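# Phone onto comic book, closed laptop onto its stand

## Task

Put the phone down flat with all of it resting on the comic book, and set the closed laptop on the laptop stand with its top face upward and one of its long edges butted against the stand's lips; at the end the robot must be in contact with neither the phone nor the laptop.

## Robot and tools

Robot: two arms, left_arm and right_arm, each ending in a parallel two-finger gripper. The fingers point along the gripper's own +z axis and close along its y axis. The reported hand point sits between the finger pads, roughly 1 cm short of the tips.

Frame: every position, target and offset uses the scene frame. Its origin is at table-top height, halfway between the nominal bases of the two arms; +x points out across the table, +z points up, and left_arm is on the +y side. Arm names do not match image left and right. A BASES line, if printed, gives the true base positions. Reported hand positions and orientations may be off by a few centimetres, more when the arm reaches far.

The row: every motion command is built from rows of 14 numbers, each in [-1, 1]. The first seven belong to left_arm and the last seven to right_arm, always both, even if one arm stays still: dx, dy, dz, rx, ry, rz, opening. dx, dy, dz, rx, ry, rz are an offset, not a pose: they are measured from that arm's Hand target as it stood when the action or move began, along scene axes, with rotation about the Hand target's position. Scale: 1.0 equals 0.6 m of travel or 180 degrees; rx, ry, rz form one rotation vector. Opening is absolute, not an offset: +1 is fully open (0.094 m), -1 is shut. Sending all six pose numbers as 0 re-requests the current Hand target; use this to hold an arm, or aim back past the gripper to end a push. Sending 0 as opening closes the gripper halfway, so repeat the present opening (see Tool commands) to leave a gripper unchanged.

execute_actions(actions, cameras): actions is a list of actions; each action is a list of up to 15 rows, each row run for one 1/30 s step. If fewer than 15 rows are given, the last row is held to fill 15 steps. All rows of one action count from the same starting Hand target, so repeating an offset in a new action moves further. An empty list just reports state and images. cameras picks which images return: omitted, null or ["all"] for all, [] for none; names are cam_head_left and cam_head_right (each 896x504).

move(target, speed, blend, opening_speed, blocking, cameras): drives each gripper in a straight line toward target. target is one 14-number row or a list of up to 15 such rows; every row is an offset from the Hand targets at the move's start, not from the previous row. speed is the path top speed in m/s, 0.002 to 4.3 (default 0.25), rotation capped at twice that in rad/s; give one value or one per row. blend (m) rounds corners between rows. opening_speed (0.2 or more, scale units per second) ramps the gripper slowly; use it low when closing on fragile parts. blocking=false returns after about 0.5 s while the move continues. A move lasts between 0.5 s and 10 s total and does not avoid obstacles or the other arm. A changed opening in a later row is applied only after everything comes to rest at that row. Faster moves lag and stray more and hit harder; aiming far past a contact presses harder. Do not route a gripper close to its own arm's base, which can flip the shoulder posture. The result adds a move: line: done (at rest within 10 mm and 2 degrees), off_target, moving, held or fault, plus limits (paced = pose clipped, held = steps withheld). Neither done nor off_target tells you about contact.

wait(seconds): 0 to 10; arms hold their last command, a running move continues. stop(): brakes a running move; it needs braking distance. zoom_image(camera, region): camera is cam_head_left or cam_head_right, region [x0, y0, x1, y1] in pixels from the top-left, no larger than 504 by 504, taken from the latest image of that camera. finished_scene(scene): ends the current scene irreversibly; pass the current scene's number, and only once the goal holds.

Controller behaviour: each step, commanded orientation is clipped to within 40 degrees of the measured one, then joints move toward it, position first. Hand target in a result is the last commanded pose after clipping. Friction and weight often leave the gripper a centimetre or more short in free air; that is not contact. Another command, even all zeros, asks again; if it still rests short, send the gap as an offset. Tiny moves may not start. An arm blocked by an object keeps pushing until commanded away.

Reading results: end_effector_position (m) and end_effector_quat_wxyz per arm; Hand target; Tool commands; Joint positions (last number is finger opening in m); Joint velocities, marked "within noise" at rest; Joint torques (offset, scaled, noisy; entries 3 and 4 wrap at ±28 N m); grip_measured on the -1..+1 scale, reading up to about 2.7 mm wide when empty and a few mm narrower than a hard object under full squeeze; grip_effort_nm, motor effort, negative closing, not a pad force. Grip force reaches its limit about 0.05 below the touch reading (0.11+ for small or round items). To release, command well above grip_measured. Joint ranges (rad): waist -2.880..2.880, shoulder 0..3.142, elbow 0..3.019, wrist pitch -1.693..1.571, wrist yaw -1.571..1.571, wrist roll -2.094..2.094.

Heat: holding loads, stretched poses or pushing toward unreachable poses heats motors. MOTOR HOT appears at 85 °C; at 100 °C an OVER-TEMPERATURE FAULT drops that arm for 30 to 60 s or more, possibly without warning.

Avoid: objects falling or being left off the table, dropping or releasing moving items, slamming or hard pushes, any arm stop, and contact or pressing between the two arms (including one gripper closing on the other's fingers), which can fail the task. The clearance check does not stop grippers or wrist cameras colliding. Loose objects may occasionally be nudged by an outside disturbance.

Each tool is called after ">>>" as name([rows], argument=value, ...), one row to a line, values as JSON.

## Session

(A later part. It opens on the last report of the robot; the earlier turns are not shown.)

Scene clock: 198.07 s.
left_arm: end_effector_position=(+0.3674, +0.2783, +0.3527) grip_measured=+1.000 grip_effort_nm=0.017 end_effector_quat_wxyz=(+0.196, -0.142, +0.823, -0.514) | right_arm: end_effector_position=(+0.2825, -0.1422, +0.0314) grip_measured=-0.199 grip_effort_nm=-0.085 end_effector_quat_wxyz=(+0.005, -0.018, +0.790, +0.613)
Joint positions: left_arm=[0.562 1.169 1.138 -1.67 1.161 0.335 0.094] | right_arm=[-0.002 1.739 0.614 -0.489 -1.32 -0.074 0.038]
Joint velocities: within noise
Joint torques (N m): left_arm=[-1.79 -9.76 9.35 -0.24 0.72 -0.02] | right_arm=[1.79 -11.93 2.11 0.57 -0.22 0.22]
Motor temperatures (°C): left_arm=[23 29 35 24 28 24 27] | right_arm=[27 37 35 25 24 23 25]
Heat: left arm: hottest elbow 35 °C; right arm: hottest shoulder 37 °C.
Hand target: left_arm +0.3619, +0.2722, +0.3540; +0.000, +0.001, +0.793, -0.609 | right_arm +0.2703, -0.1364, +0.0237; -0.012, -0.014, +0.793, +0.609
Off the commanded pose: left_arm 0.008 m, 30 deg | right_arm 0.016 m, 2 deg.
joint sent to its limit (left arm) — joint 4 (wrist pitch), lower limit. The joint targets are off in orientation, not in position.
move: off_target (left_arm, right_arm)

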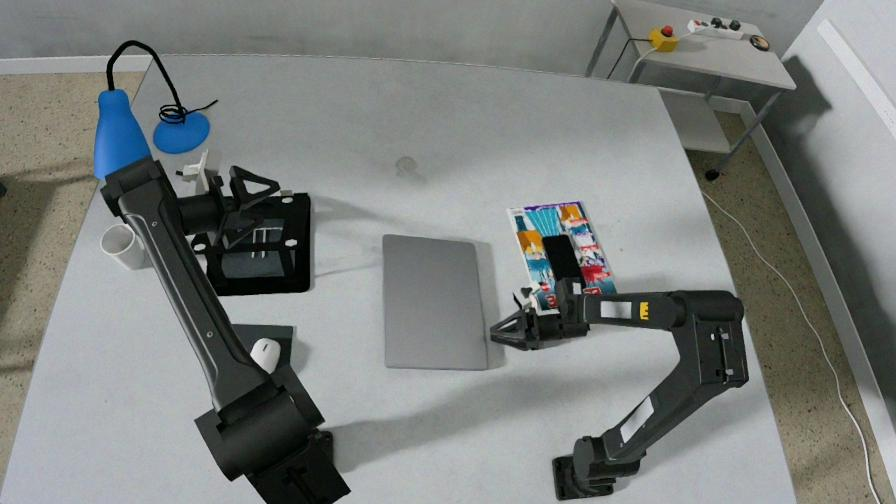

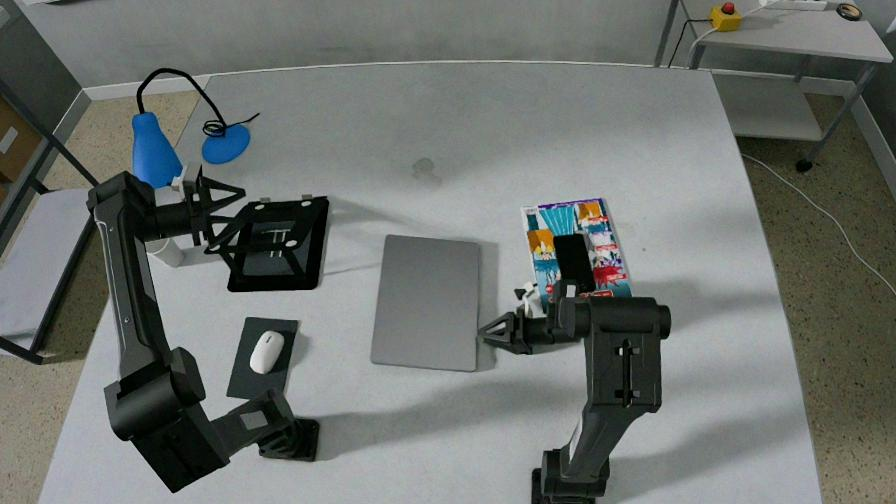

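>>> move([
  [0,0,0,0,0,0,1,-0.015,0.0,-0.012,0,0,0,-0.2],
  [0,0,0,0,0,0,1,-0.015,0.1,-0.012,0,0,0,-0.2],
], speed=0.05)

>>> zoom_image(camera="cam_head_left", region=[400, 280, 560, 400])

>>> zoom_image(camera="cam_head_right", region=[400, 280, 560, 400])

Scene clock: 204.93 s.
left_arm: end_effector_position=(+0.3674, +0.2783, +0.3527) grip_measured=+1.000 grip_effort_nm=0.017 end_effector_quat_wxyz=(+0.196, -0.142, +0.823, -0.514) | right_arm: end_effector_position=(+0.2756, -0.0828, +0.0330) grip_measured=-0.199 grip_effort_nm=-0.076 end_effector_quat_wxyz=(+0.011, -0.019, +0.789, +0.614)
Joint positions: left_arm=[0.562 1.169 1.138 -1.67 1.161 0.335 0.094] | right_arm=[0.19 1.713 0.474 0.308 -1.261 0.621 0.038]
Joint velocities: within noise
Joint torques (N m): left_arm=[-1.96 -8.88 9.32 -0.2 0.67 0.03] | right_arm=[2.32 -9 2.33 1.37 -0.12 0.03]
Motor temperatures (°C): left_arm=[23 29 35 24 28 24 27] | right_arm=[27 36 34 25 24 23 25]
Heat: left arm: hottest elbow 35 °C; right arm: hottest shoulder 36 °C.
Hand target: left_arm +0.3619, +0.2722, +0.3540; +0.000, +0.001, +0.793, -0.609 | right_arm +0.2614, -0.0764, +0.0165; -0.012, -0.014, +0.793, +0.609
Off the commanded pose: left_arm 0.008 m, 30 deg | right_arm 0.023 m, 3 deg.
joint sent to its limit (left arm) — joint 4 (wrist pitch), lower limit. The joint targets are off in orientation, not in position.
move: off_target (left_arm, right_arm)

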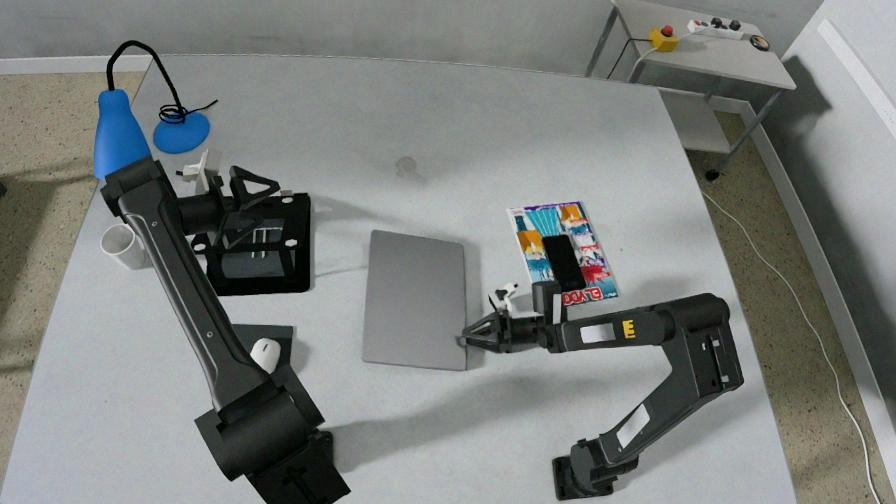

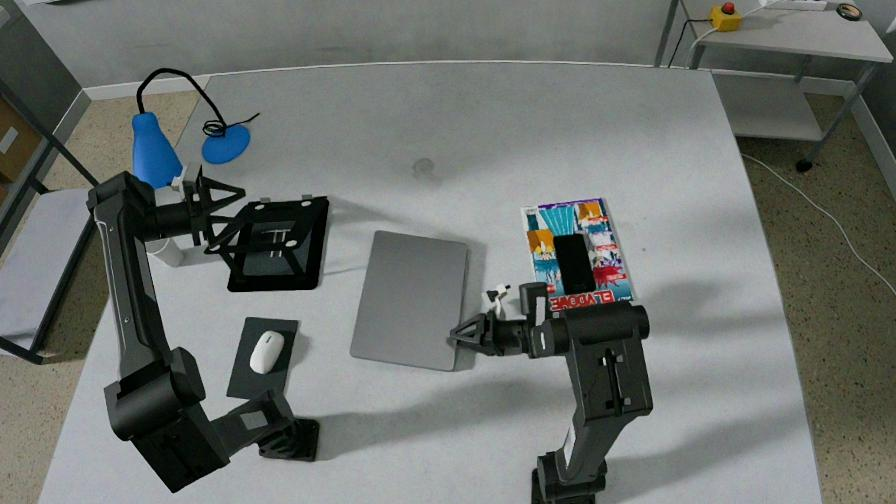

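Scaled by 3.150.

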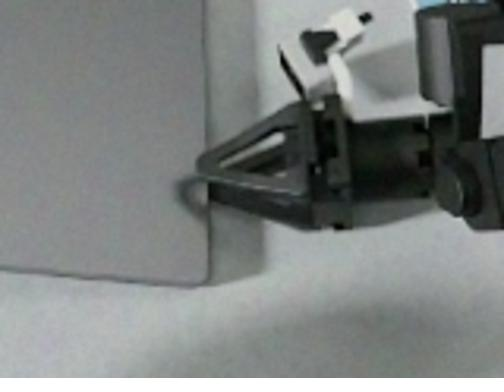

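Scaled by 3.150.

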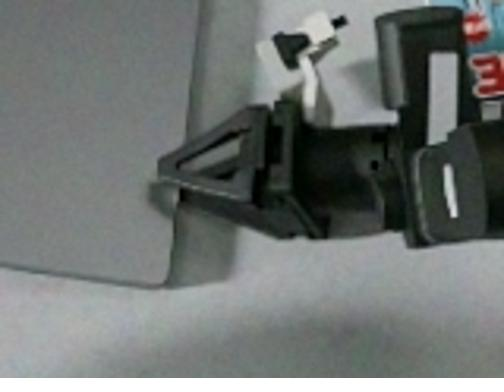

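>>> move([
  [-0.02,0.03,-0.2,0.415,0,0,-1,0,-0.09,0.0,0,0,0,-0.2],
  [-0.02,-0.01,-0.43,0.415,0,0,-1,0.14,-0.07,0.05,0,0,0,-0.2],
], speed=0.15)

>>> zoom_image(camera="cam_head_left", region=[280, 200, 580, 400])

>>> zoom_image(camera="cam_head_right", region=[280, 200, 580, 400])

Scene clock: 228.33 s.
left_arm: end_effector_position=(+0.3496, +0.2706, +0.1008) grip_measured=-0.981 grip_effort_nm=-0.989 end_effector_quat_wxyz=(+0.001, -0.002, +1.000, -0.005) | right_arm: end_effector_position=(+0.3314, -0.1194, +0.0474) grip_measured=-0.199 grip_effort_nm=-0.076 end_effector_quat_wxyz=(-0.012, -0.014, +0.792, +0.610)
Joint positions: left_arm=[0.065 1.274 0.825 -1.121 0.009 0.089 0.001] | right_arm=[0.061 1.757 0.738 -0.441 -1.311 0.117 0.038]
Joint velocities: within noise
Joint torques (N m): left_arm=[-2.73 -8.76 8.79 0.88 -0.1 -0.11] | right_arm=[0.5 -12.4 7.21 -0.02 -0.5 0.12]
Motor temperatures (°C): left_arm=[23 28 34 24 28 24 27] | right_arm=[27 35 32 25 24 23 25]
Heat: left arm: hottest elbow 34 °C; right arm: hottest shoulder 35 °C.
Hand target: left_arm +0.3499, +0.2663, +0.0960; -0.001, +0.001, +1.000, -0.003 | right_arm +0.3453, -0.1185, +0.0464; -0.012, -0.014, +0.793, +0.609
Off the commanded pose: left_arm 0.007 m, 0 deg | right_arm 0.014 m, 0 deg.
move: off_target (right_arm)

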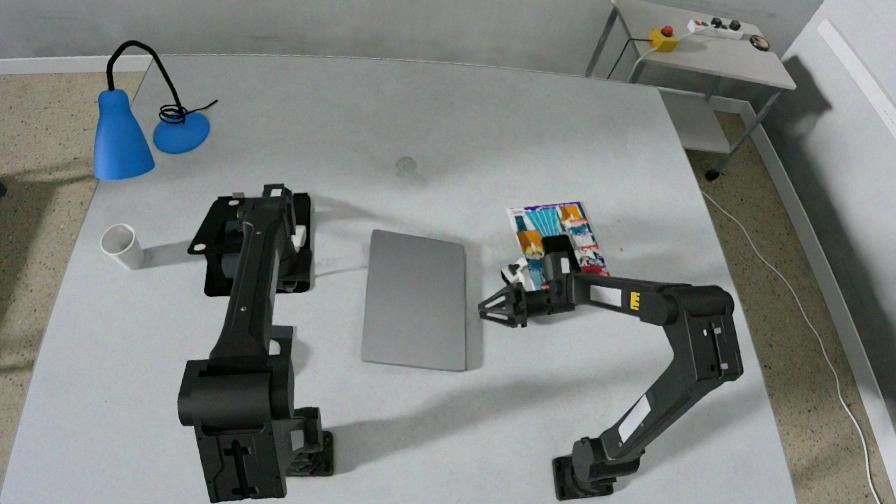

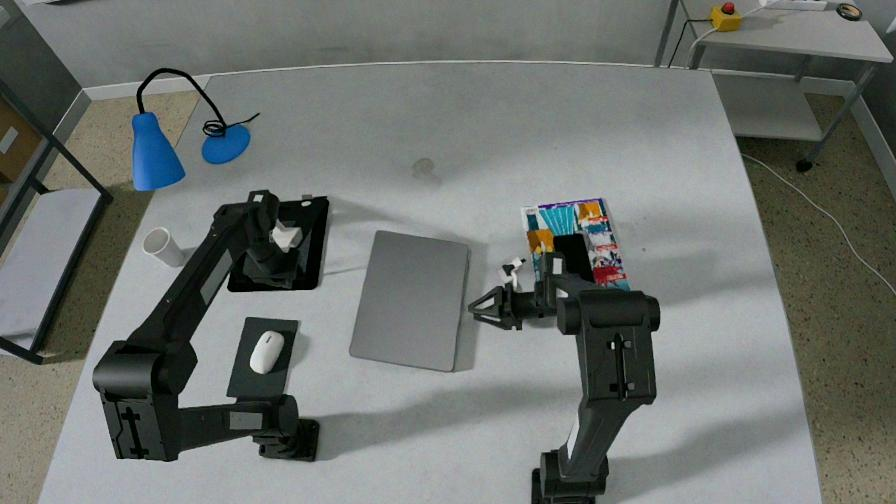

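Scaled by 1.680.

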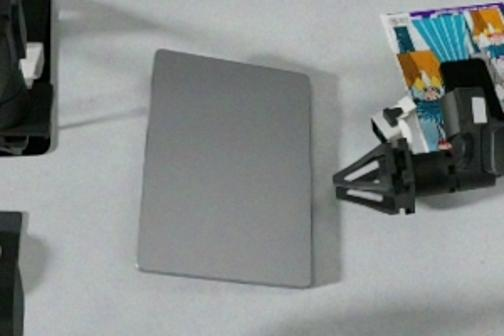

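Scaled by 1.680.

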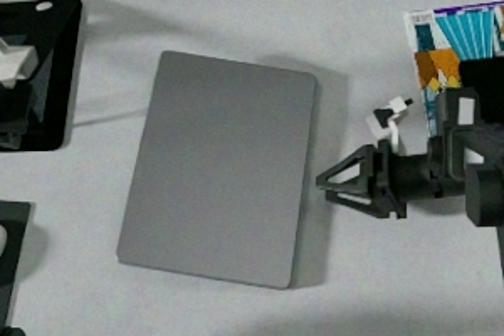

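>>> move(target=[-0.02,-0.12,0.0,0,0,0,-1,0,0,0.0,0,0,0,-0.2], speed=0.15)

>>> zoom_image(camera="cam_head_left", region=[180, 180, 480, 400])

>>> zoom_image(camera="cam_head_right", region=[180, 180, 480, 400])

Scene clock: 237.13 s.
left_arm: end_effector_position=(+0.3386, +0.1976, +0.0935) grip_measured=-0.981 grip_effort_nm=-0.994 end_effector_quat_wxyz=(-0.011, -0.001, +1.000, -0.003) | right_arm: end_effector_position=(+0.3313, -0.1194, +0.0474) grip_measured=-0.199 grip_effort_nm=-0.076 end_effector_quat_wxyz=(-0.012, -0.014, +0.792, +0.610)
Joint positions: left_arm=[-0.167 1.274 0.803 -1.121 0.009 -0.14 0.001] | right_arm=[0.061 1.757 0.738 -0.442 -1.311 0.117 0.038]
Joint velocities: within noise
Joint torques (N m): left_arm=[-1.85 -11.16 8.54 0.72 -0.11 -0.09] | right_arm=[0.32 -12.45 7.2 -0.03 -0.5 0.11]
Motor temperatures (°C): left_arm=[23 28 34 24 28 24 27] | right_arm=[27 34 33 25 24 23 25]
Heat: left arm: hottest elbow 34 °C; right arm: hottest shoulder 34 °C.
Hand target: left_arm +0.3380, +0.1943, +0.0960; +0.000, +0.001, +1.000, -0.003 | right_arm +0.3453, -0.1185, +0.0464; -0.012, -0.014, +0.793, +0.609
Off the commanded pose: left_arm 0.004 m, 1 deg | right_arm 0.014 m, 0 deg.
move: off_target (right_arm)

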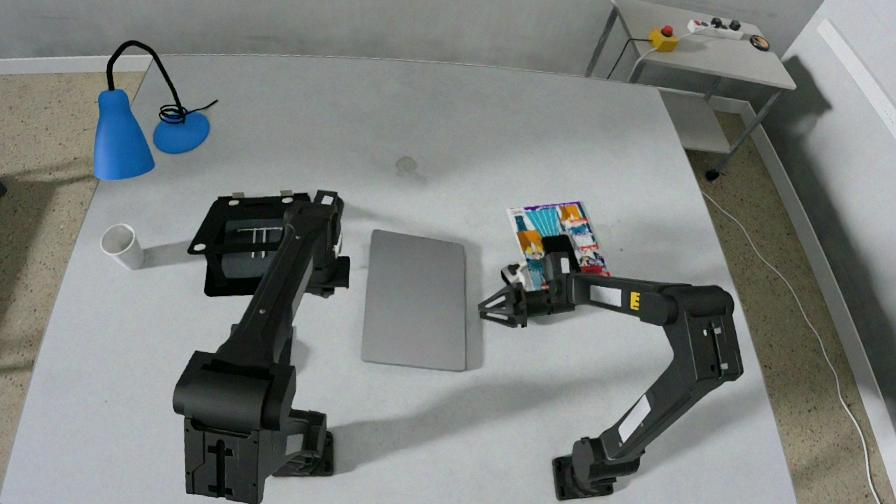

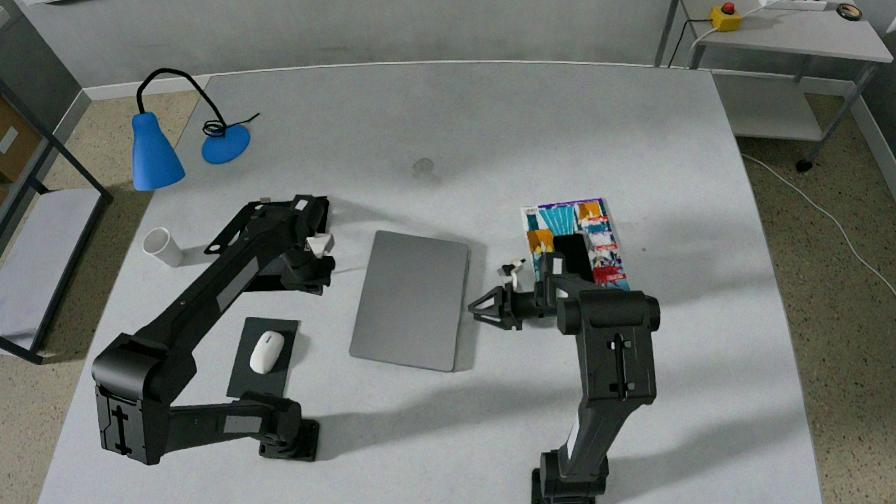

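Scaled by 1.680.

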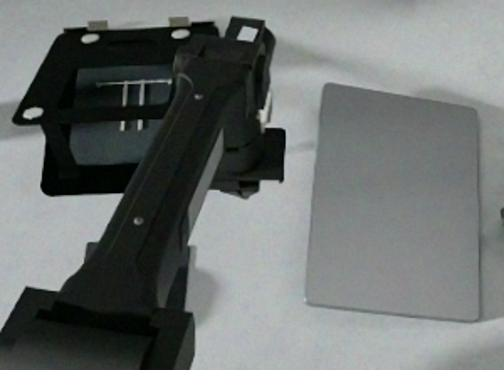

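Scaled by 1.680.

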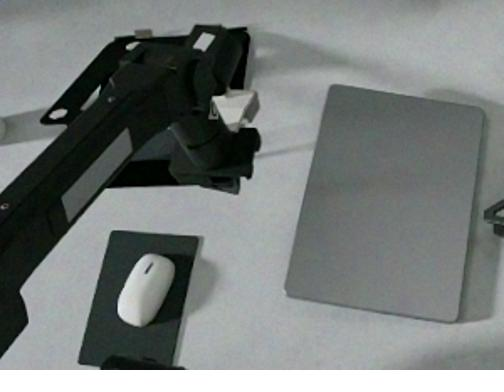

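>>> move([
  [0,-0.02,-0.1,0,0,0,-1,0,0,0.0,0,0,0,-0.2],
], speed=0.1)

>>> zoom_image(camera="cam_head_left", region=[280, 200, 480, 380])

>>> zoom_image(camera="cam_head_right", region=[280, 200, 480, 380])

Scene clock: 243.07 s.
left_arm: end_effector_position=(+0.3398, +0.1863, +0.0410) grip_measured=-0.981 grip_effort_nm=-0.989 end_effector_quat_wxyz=(+0.001, -0.002, +1.000, -0.005) | right_arm: end_effector_position=(+0.3313, -0.1194, +0.0474) grip_measured=-0.199 grip_effort_nm=-0.071 end_effector_quat_wxyz=(-0.012, -0.014, +0.792, +0.610)
Joint positions: left_arm=[-0.203 1.355 0.715 -0.927 0.009 -0.178 0.001] | right_arm=[0.061 1.757 0.738 -0.442 -1.311 0.117 0.038]
Joint velocities: within noise
Joint torques (N m): left_arm=[-2.43 -9.41 7.82 0.87 -0.17 -0.05] | right_arm=[0.5 -12.51 7.19 -0.05 -0.5 0.11]
Motor temperatures (°C): left_arm=[23 28 34 24 28 24 28] | right_arm=[27 34 33 25 24 23 25]
Heat: left arm: hottest elbow 34 °C; right arm: hottest shoulder 34 °C.
Hand target: left_arm +0.3379, +0.1823, +0.0360; +0.000, +0.001, +1.000, -0.003 | right_arm +0.3453, -0.1185, +0.0464; -0.012, -0.014, +0.793, +0.609
Off the commanded pose: left_arm 0.007 m, 0 deg | right_arm 0.014 m, 0 deg.
move: off_target (right_arm)

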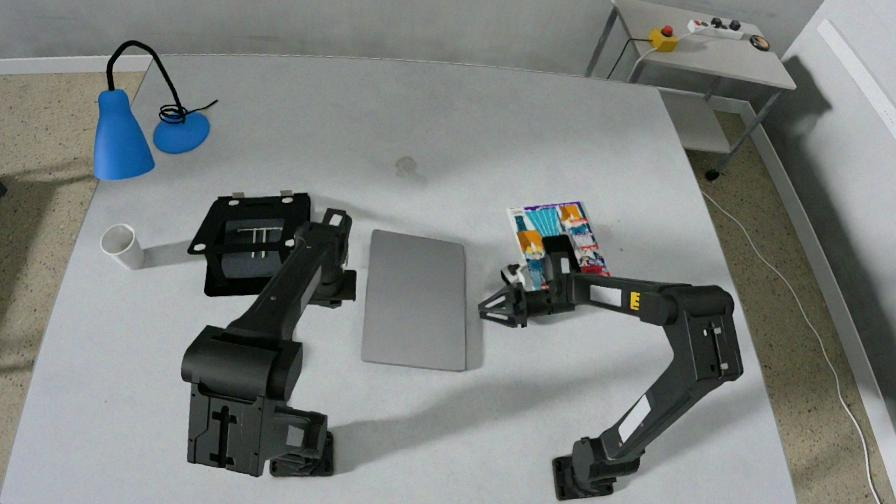

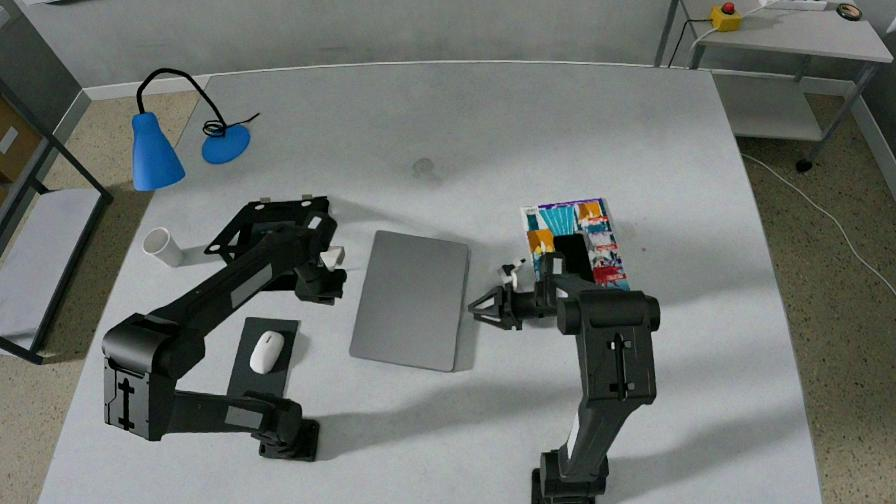

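Scaled by 2.520.

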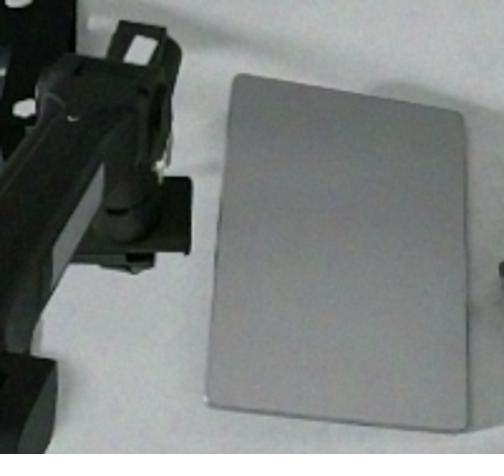

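Scaled by 2.520.

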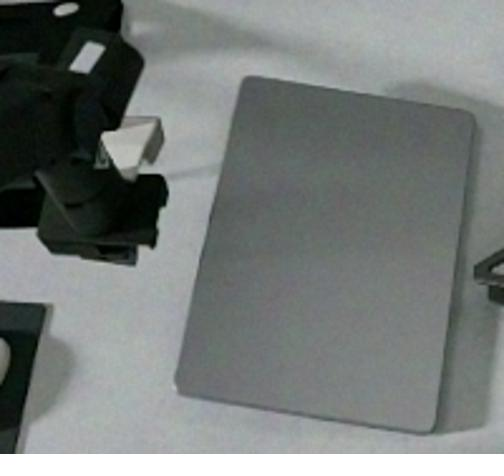

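>>> move([
  [0,0,-0.025,0,0,0,-1,0,0,0.0,0,0,0,-0.2],
  [0,-0.07,-0.025,0,0,0,-1,0,-0.0,-0.045,0,0,0,-0.2],
], speed=0.08)

>>> zoom_image(camera="cam_head_left", region=[280, 200, 530, 400])

>>> zoom_image(camera="cam_head_right", region=[280, 200, 530, 400])

Scene clock: 248.10 s.
left_arm: end_effector_position=(+0.3294, +0.1471, +0.0197) grip_measured=-0.981 grip_effort_nm=-0.994 end_effector_quat_wxyz=(-0.010, -0.001, +1.000, -0.002) | right_arm: end_effector_position=(+0.3324, -0.1190, +0.0331) grip_measured=-0.199 grip_effort_nm=-0.076 end_effector_quat_wxyz=(-0.012, -0.015, +0.790, +0.613)
Joint positions: left_arm=[-0.332 1.412 0.699 -0.875 0.009 -0.306 0.001] | right_arm=[0.061 1.803 0.738 -0.395 -1.319 0.114 0.038]
Joint velocities: within noise
Joint torques (N m): left_arm=[-3.02 -9.58 9.37 0.75 -0.11 -0.11] | right_arm=[0.44 -10.52 6.58 0.8 -0.21 0.07]
Motor temperatures (°C): left_arm=[23 28 33 24 28 24 28] | right_arm=[27 34 33 25 24 23 25]
Heat: left arm: hottest elbow 33 °C; right arm: hottest shoulder 34 °C.
Hand target: left_arm +0.3379, +0.1403, +0.0210; -0.001, +0.001, +1.000, -0.003 | right_arm +0.3454, -0.1185, +0.0195; -0.012, -0.014, +0.793, +0.609
Off the commanded pose: left_arm 0.011 m, 1 deg | right_arm 0.019 m, 1 deg.
move: off_target (left_arm, right_arm)

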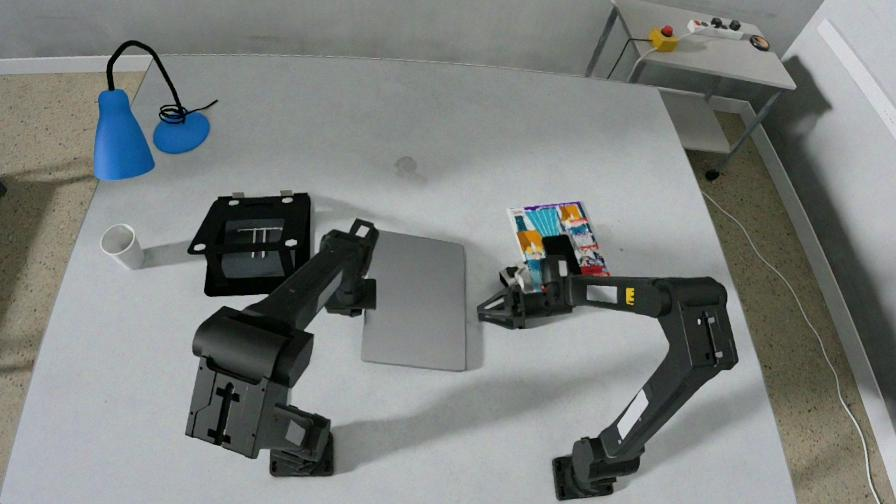

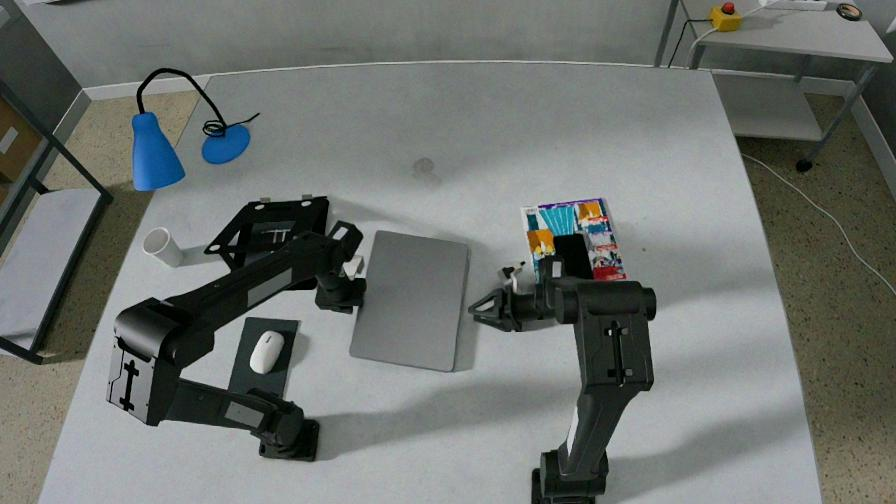

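Scaled by 2.016.

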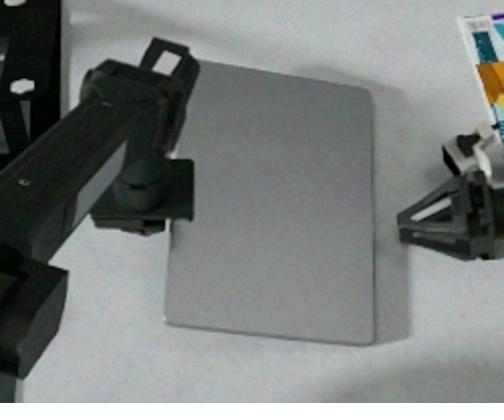

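Scaled by 2.016.

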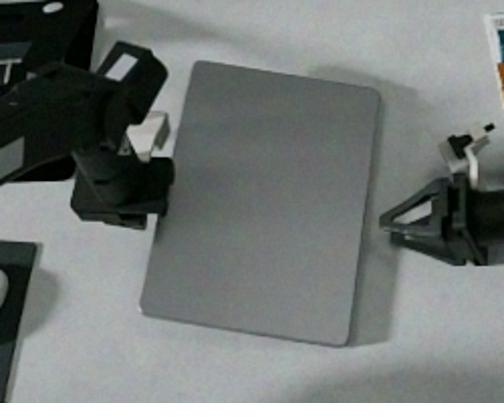

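>>> move([
  [0,0,0,0,0,0,-1,0,0.12,0.0,0,0,0,-0.2],
], speed=0.06)

>>> zoom_image(camera="cam_head_left", region=[300, 200, 550, 400])

>>> zoom_image(camera="cam_head_right", region=[300, 200, 550, 400])

Scene clock: 252.63 s.
left_arm: end_effector_position=(+0.3303, +0.1494, +0.0197) grip_measured=-0.981 grip_effort_nm=-0.979 end_effector_quat_wxyz=(-0.007, -0.006, +1.000, +0.005) | right_arm: end_effector_position=(+0.3590, -0.0652, +0.0333) grip_measured=-0.199 grip_effort_nm=-0.076 end_effector_quat_wxyz=(+0.014, -0.007, +0.792, +0.610)
Joint positions: left_arm=[-0.332 1.412 0.699 -0.875 -0.006 -0.315 0.001] | right_arm=[0.195 1.825 0.699 0.23 -1.237 0.671 0.038]
Joint velocities: within noise
Joint torques (N m): left_arm=[-3.02 -9.23 9.52 0.73 0.41 -0.02] | right_arm=[3.84 -12.4 4.08 1.54 -0.44 0.22]
Motor temperatures (°C): left_arm=[23 28 33 24 28 24 28] | right_arm=[27 34 33 25 24 23 25]
Heat: left arm: hottest elbow 33 °C; right arm: hottest shoulder 34 °C.
Hand target: left_arm +0.3380, +0.1403, +0.0210; +0.000, +0.001, +1.000, -0.003 | right_arm +0.3453, -0.0464, +0.0195; -0.012, -0.014, +0.793, +0.609
Off the commanded pose: left_arm 0.012 m, 1 deg | right_arm 0.027 m, 3 deg.
move: off_target (left_arm, right_arm)

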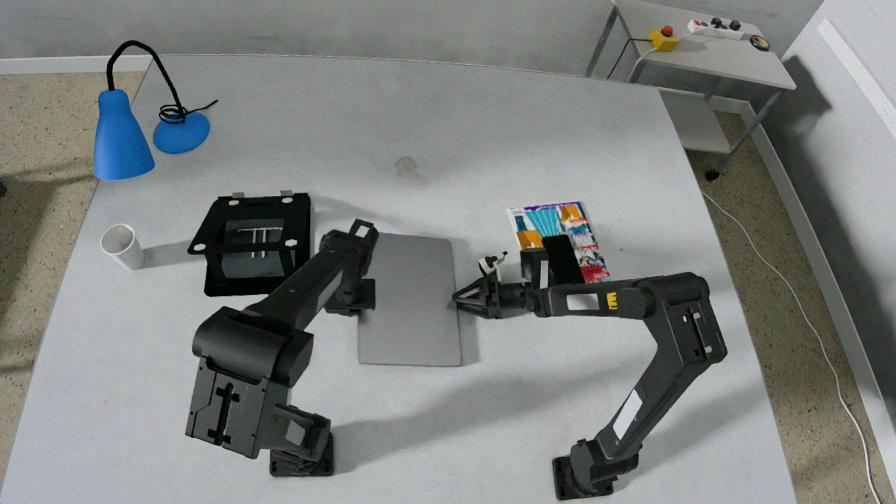

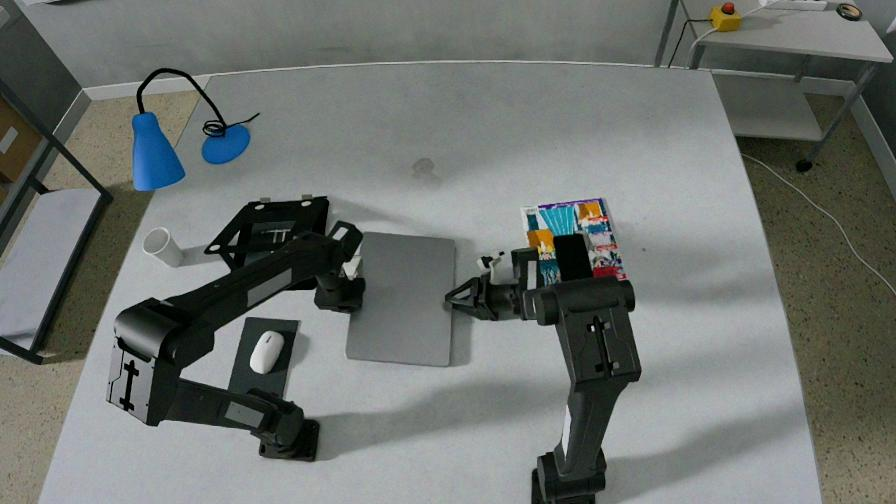

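Scaled by 2.016.

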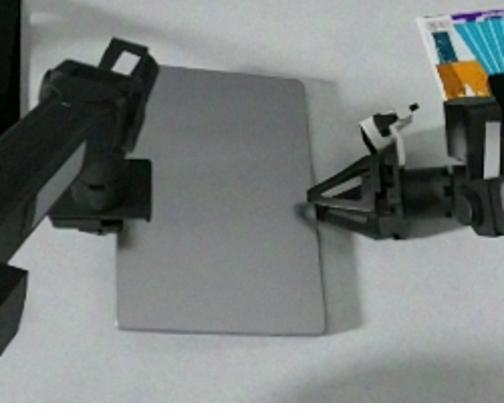

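Scaled by 2.016.

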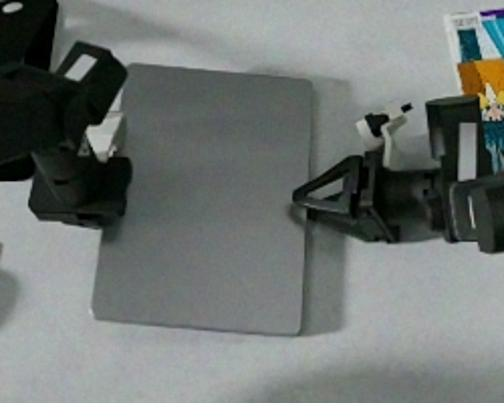

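>>> move([
  [0,0,0,0,0,0,-1,0,0.06,0.0,0,0,0,-0.2],
  [0,0,0,0,0,0,-1,0,0.07,0.1,0,0,0,-0.2],
], speed=0.06)

>>> zoom_image(camera="cam_head_left", region=[300, 200, 550, 400])

>>> zoom_image(camera="cam_head_right", region=[300, 200, 550, 400])

Scene clock: 263.17 s.
left_arm: end_effector_position=(+0.3323, +0.1617, +0.0193) grip_measured=-0.982 grip_effort_nm=-0.960 end_effector_quat_wxyz=(-0.006, -0.024, +0.999, +0.020) | right_arm: end_effector_position=(+0.3662, -0.0481, +0.0458) grip_measured=-0.199 grip_effort_nm=-0.076 end_effector_quat_wxyz=(+0.007, +0.046, +0.807, +0.589)
Joint positions: left_arm=[-0.309 1.413 0.699 -0.88 -0.034 -0.329 0.001] | right_arm=[0.246 1.771 0.693 0.281 -1.129 0.87 0.038]
Joint velocities: within noise
Joint torques (N m): left_arm=[-4.89 -9.47 9.36 0.83 1.47 0.13] | right_arm=[7 -19.49 5.67 1.26 -1.91 0.26]
Motor temperatures (°C): left_arm=[23 27 33 24 28 24 28] | right_arm=[27 34 33 25 24 23 25]
Heat: left arm: hottest elbow 33 °C; right arm: hottest shoulder 34 °C.
Hand target: left_arm +0.3380, +0.1402, +0.0210; +0.000, +0.001, +1.000, -0.003 | right_arm +0.3453, -0.0044, +0.0795; -0.012, -0.014, +0.793, +0.609
Off the commanded pose: left_arm 0.022 m, 4 deg | right_arm 0.059 m, 8 deg.
move: off_target (left_arm, right_arm)

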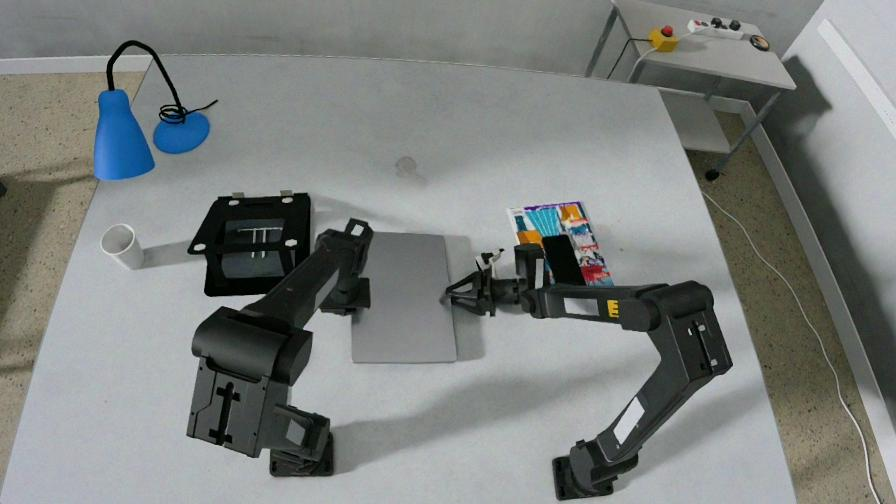

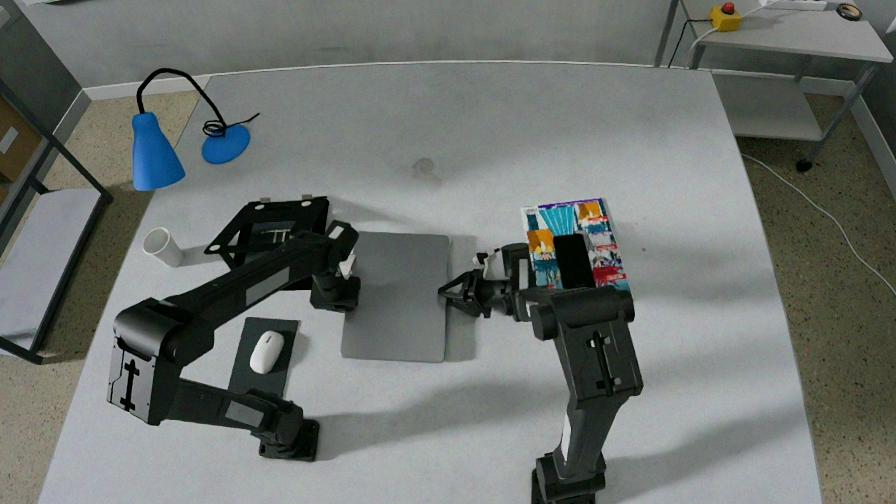

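Scaled by 2.016.

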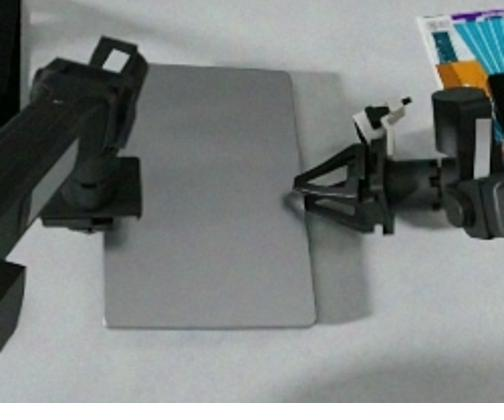

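Scaled by 2.016.

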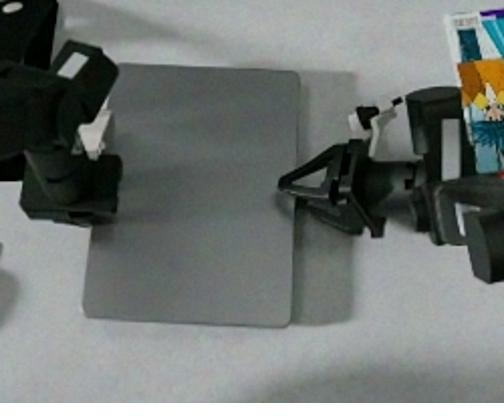

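>>> move([
  [0,0,0,0,0,0,-1,0,0.02,0.08,0,0,0,-0.2],
], speed=0.06)

>>> zoom_image(camera="cam_head_left", region=[380, 220, 520, 380])

>>> zoom_image(camera="cam_head_right", region=[380, 220, 520, 380])

Scene clock: 267.77 s.
left_arm: end_effector_position=(+0.3316, +0.1635, +0.0173) grip_measured=-0.982 grip_effort_nm=-0.965 end_effector_quat_wxyz=(-0.009, -0.019, +0.999, +0.025) | right_arm: end_effector_position=(+0.3554, -0.0323, +0.1018) grip_measured=-0.199 grip_effort_nm=-0.076 end_effector_quat_wxyz=(+0.007, +0.035, +0.804, +0.593)
Joint positions: left_arm=[-0.308 1.421 0.699 -0.882 -0.043 -0.318 0.001] | right_arm=[0.289 1.612 0.693 0.182 -1.114 0.919 0.038]
Joint velocities: within noise
Joint torques (N m): left_arm=[-5.01 -10.05 9.57 0.88 1.9 0.04] | right_arm=[6.07 -15.38 9.06 1.01 -1.55 0.26]
Motor temperatures (°C): left_arm=[23 27 32 24 29 24 28] | right_arm=[27 34 33 25 26 23 25]
Heat: left arm: hottest elbow 32 °C; right arm: hottest shoulder 34 °C.
Hand target: left_arm +0.3379, +0.1403, +0.0210; -0.001, +0.001, +1.000, -0.003 | right_arm +0.3452, +0.0076, +0.1274; -0.012, -0.014, +0.793, +0.609
Off the commanded pose: left_arm 0.024 m, 4 deg | right_arm 0.049 m, 6 deg.
move: off_target (left_arm, right_arm)

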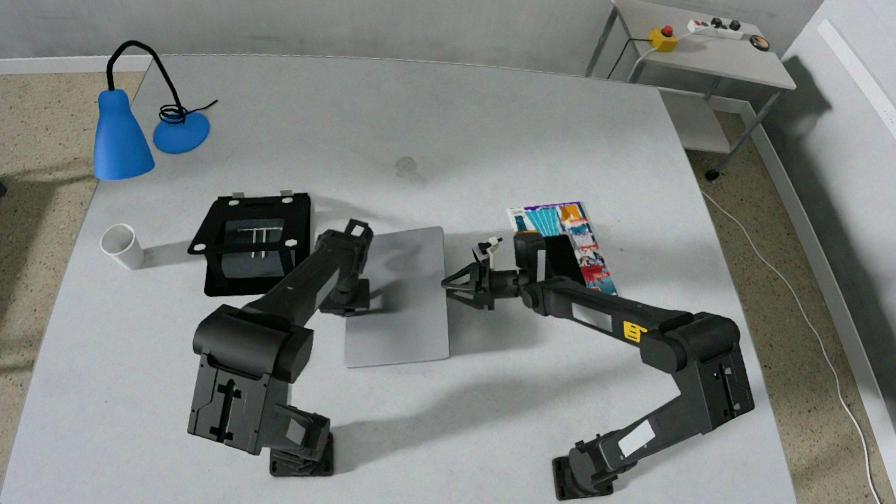

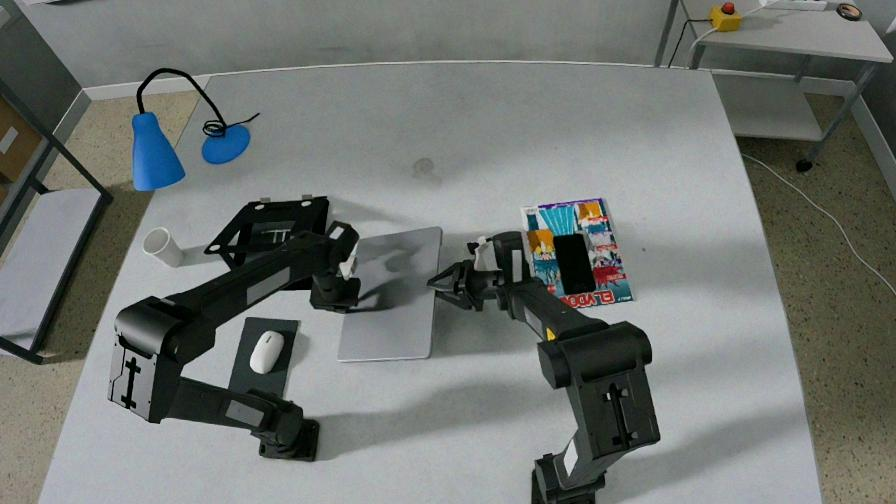

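Scaled by 3.150.

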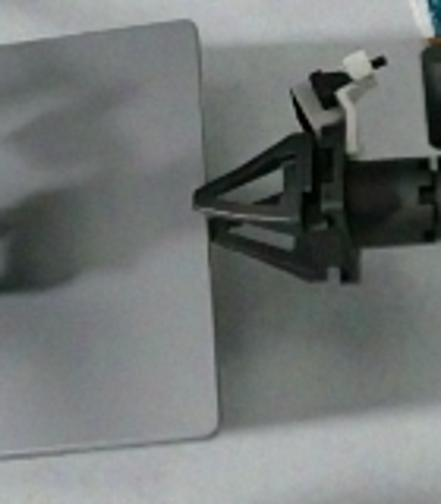

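Scaled by 3.150.

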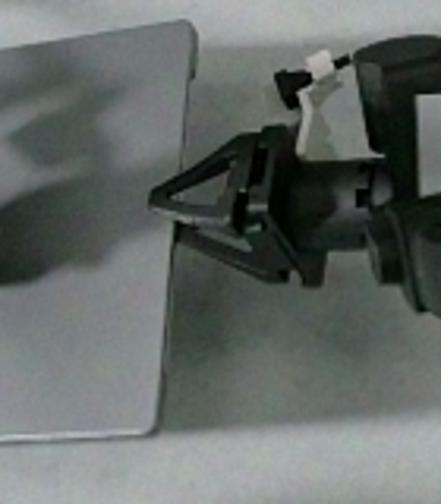

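>>> move(target=[0,0,0,0,0,0,-1,0,0.02,0,0,0,0,-0.9], opening_speed=0.3)

>>> zoom_image(camera="cam_head_left", region=[380, 220, 520, 380])

>>> zoom_image(camera="cam_head_right", region=[380, 220, 520, 380])

Scene clock: 274.27 s.
left_arm: end_effector_position=(+0.3318, +0.1649, +0.0170) grip_measured=-0.982 grip_effort_nm=-0.960 end_effector_quat_wxyz=(-0.009, -0.018, +0.999, +0.029) | right_arm: end_effector_position=(+0.3552, -0.0292, +0.1022) grip_measured=-0.895 grip_effort_nm=-0.247 end_effector_quat_wxyz=(-0.002, +0.048, +0.804, +0.593)
Joint positions: left_arm=[-0.307 1.422 0.699 -0.882 -0.049 -0.316 0.001] | right_arm=[0.297 1.612 0.693 0.192 -1.106 0.964 0.005]
Joint velocities: within noise
Joint torques (N m): left_arm=[-4.37 -10.29 9.16 0.91 2.04 0.05] | right_arm=[7.36 -14.62 9.21 1.91 -1.14 0.22]
Motor temperatures (°C): left_arm=[23 27 32 24 30 24 28] | right_arm=[27 34 34 25 27 23 25]
Heat: left arm: hottest elbow 32 °C; right arm: hottest shoulder 34 °C.
Hand target: left_arm +0.3379, +0.1402, +0.0210; -0.001, +0.001, +1.000, -0.003 | right_arm +0.3452, +0.0197, +0.1274; -0.012, -0.014, +0.793, +0.609
Off the commanded pose: left_arm 0.026 m, 4 deg | right_arm 0.056 m, 8 deg.
move: off_target (left_arm, right_arm)

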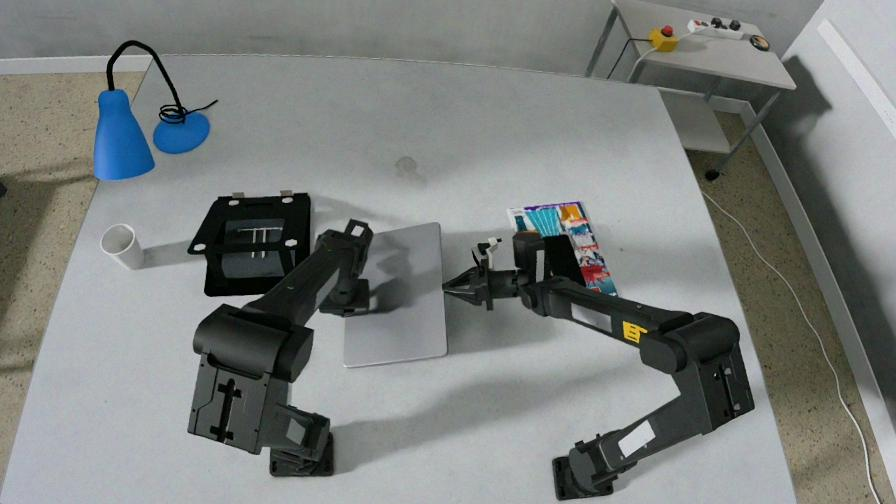

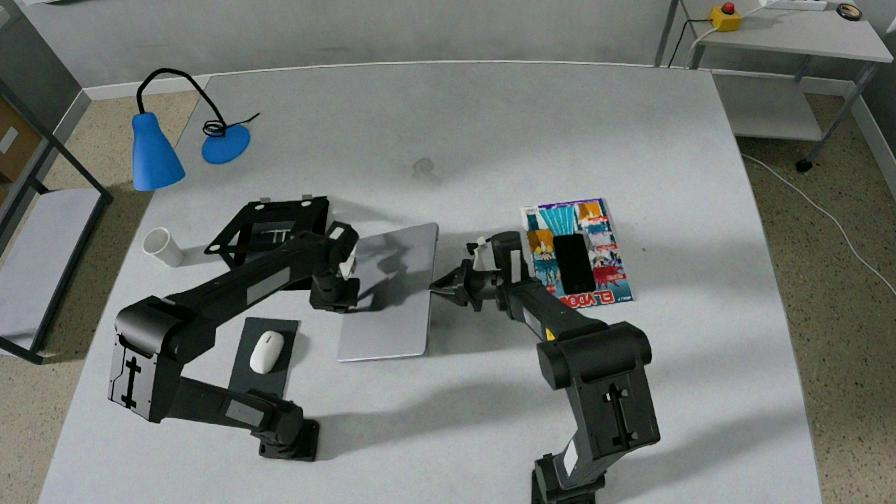

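Scaled by 3.150.

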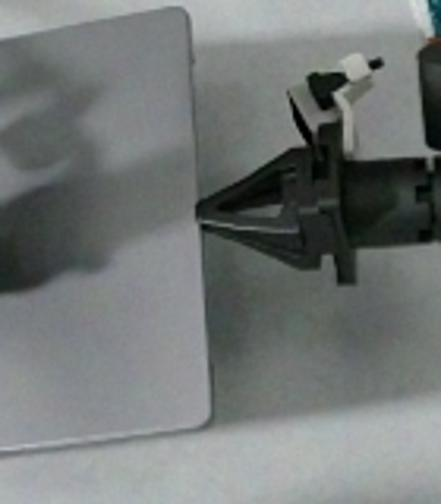

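Scaled by 3.150.

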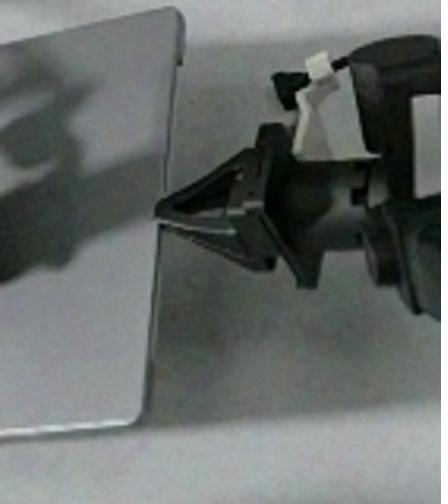

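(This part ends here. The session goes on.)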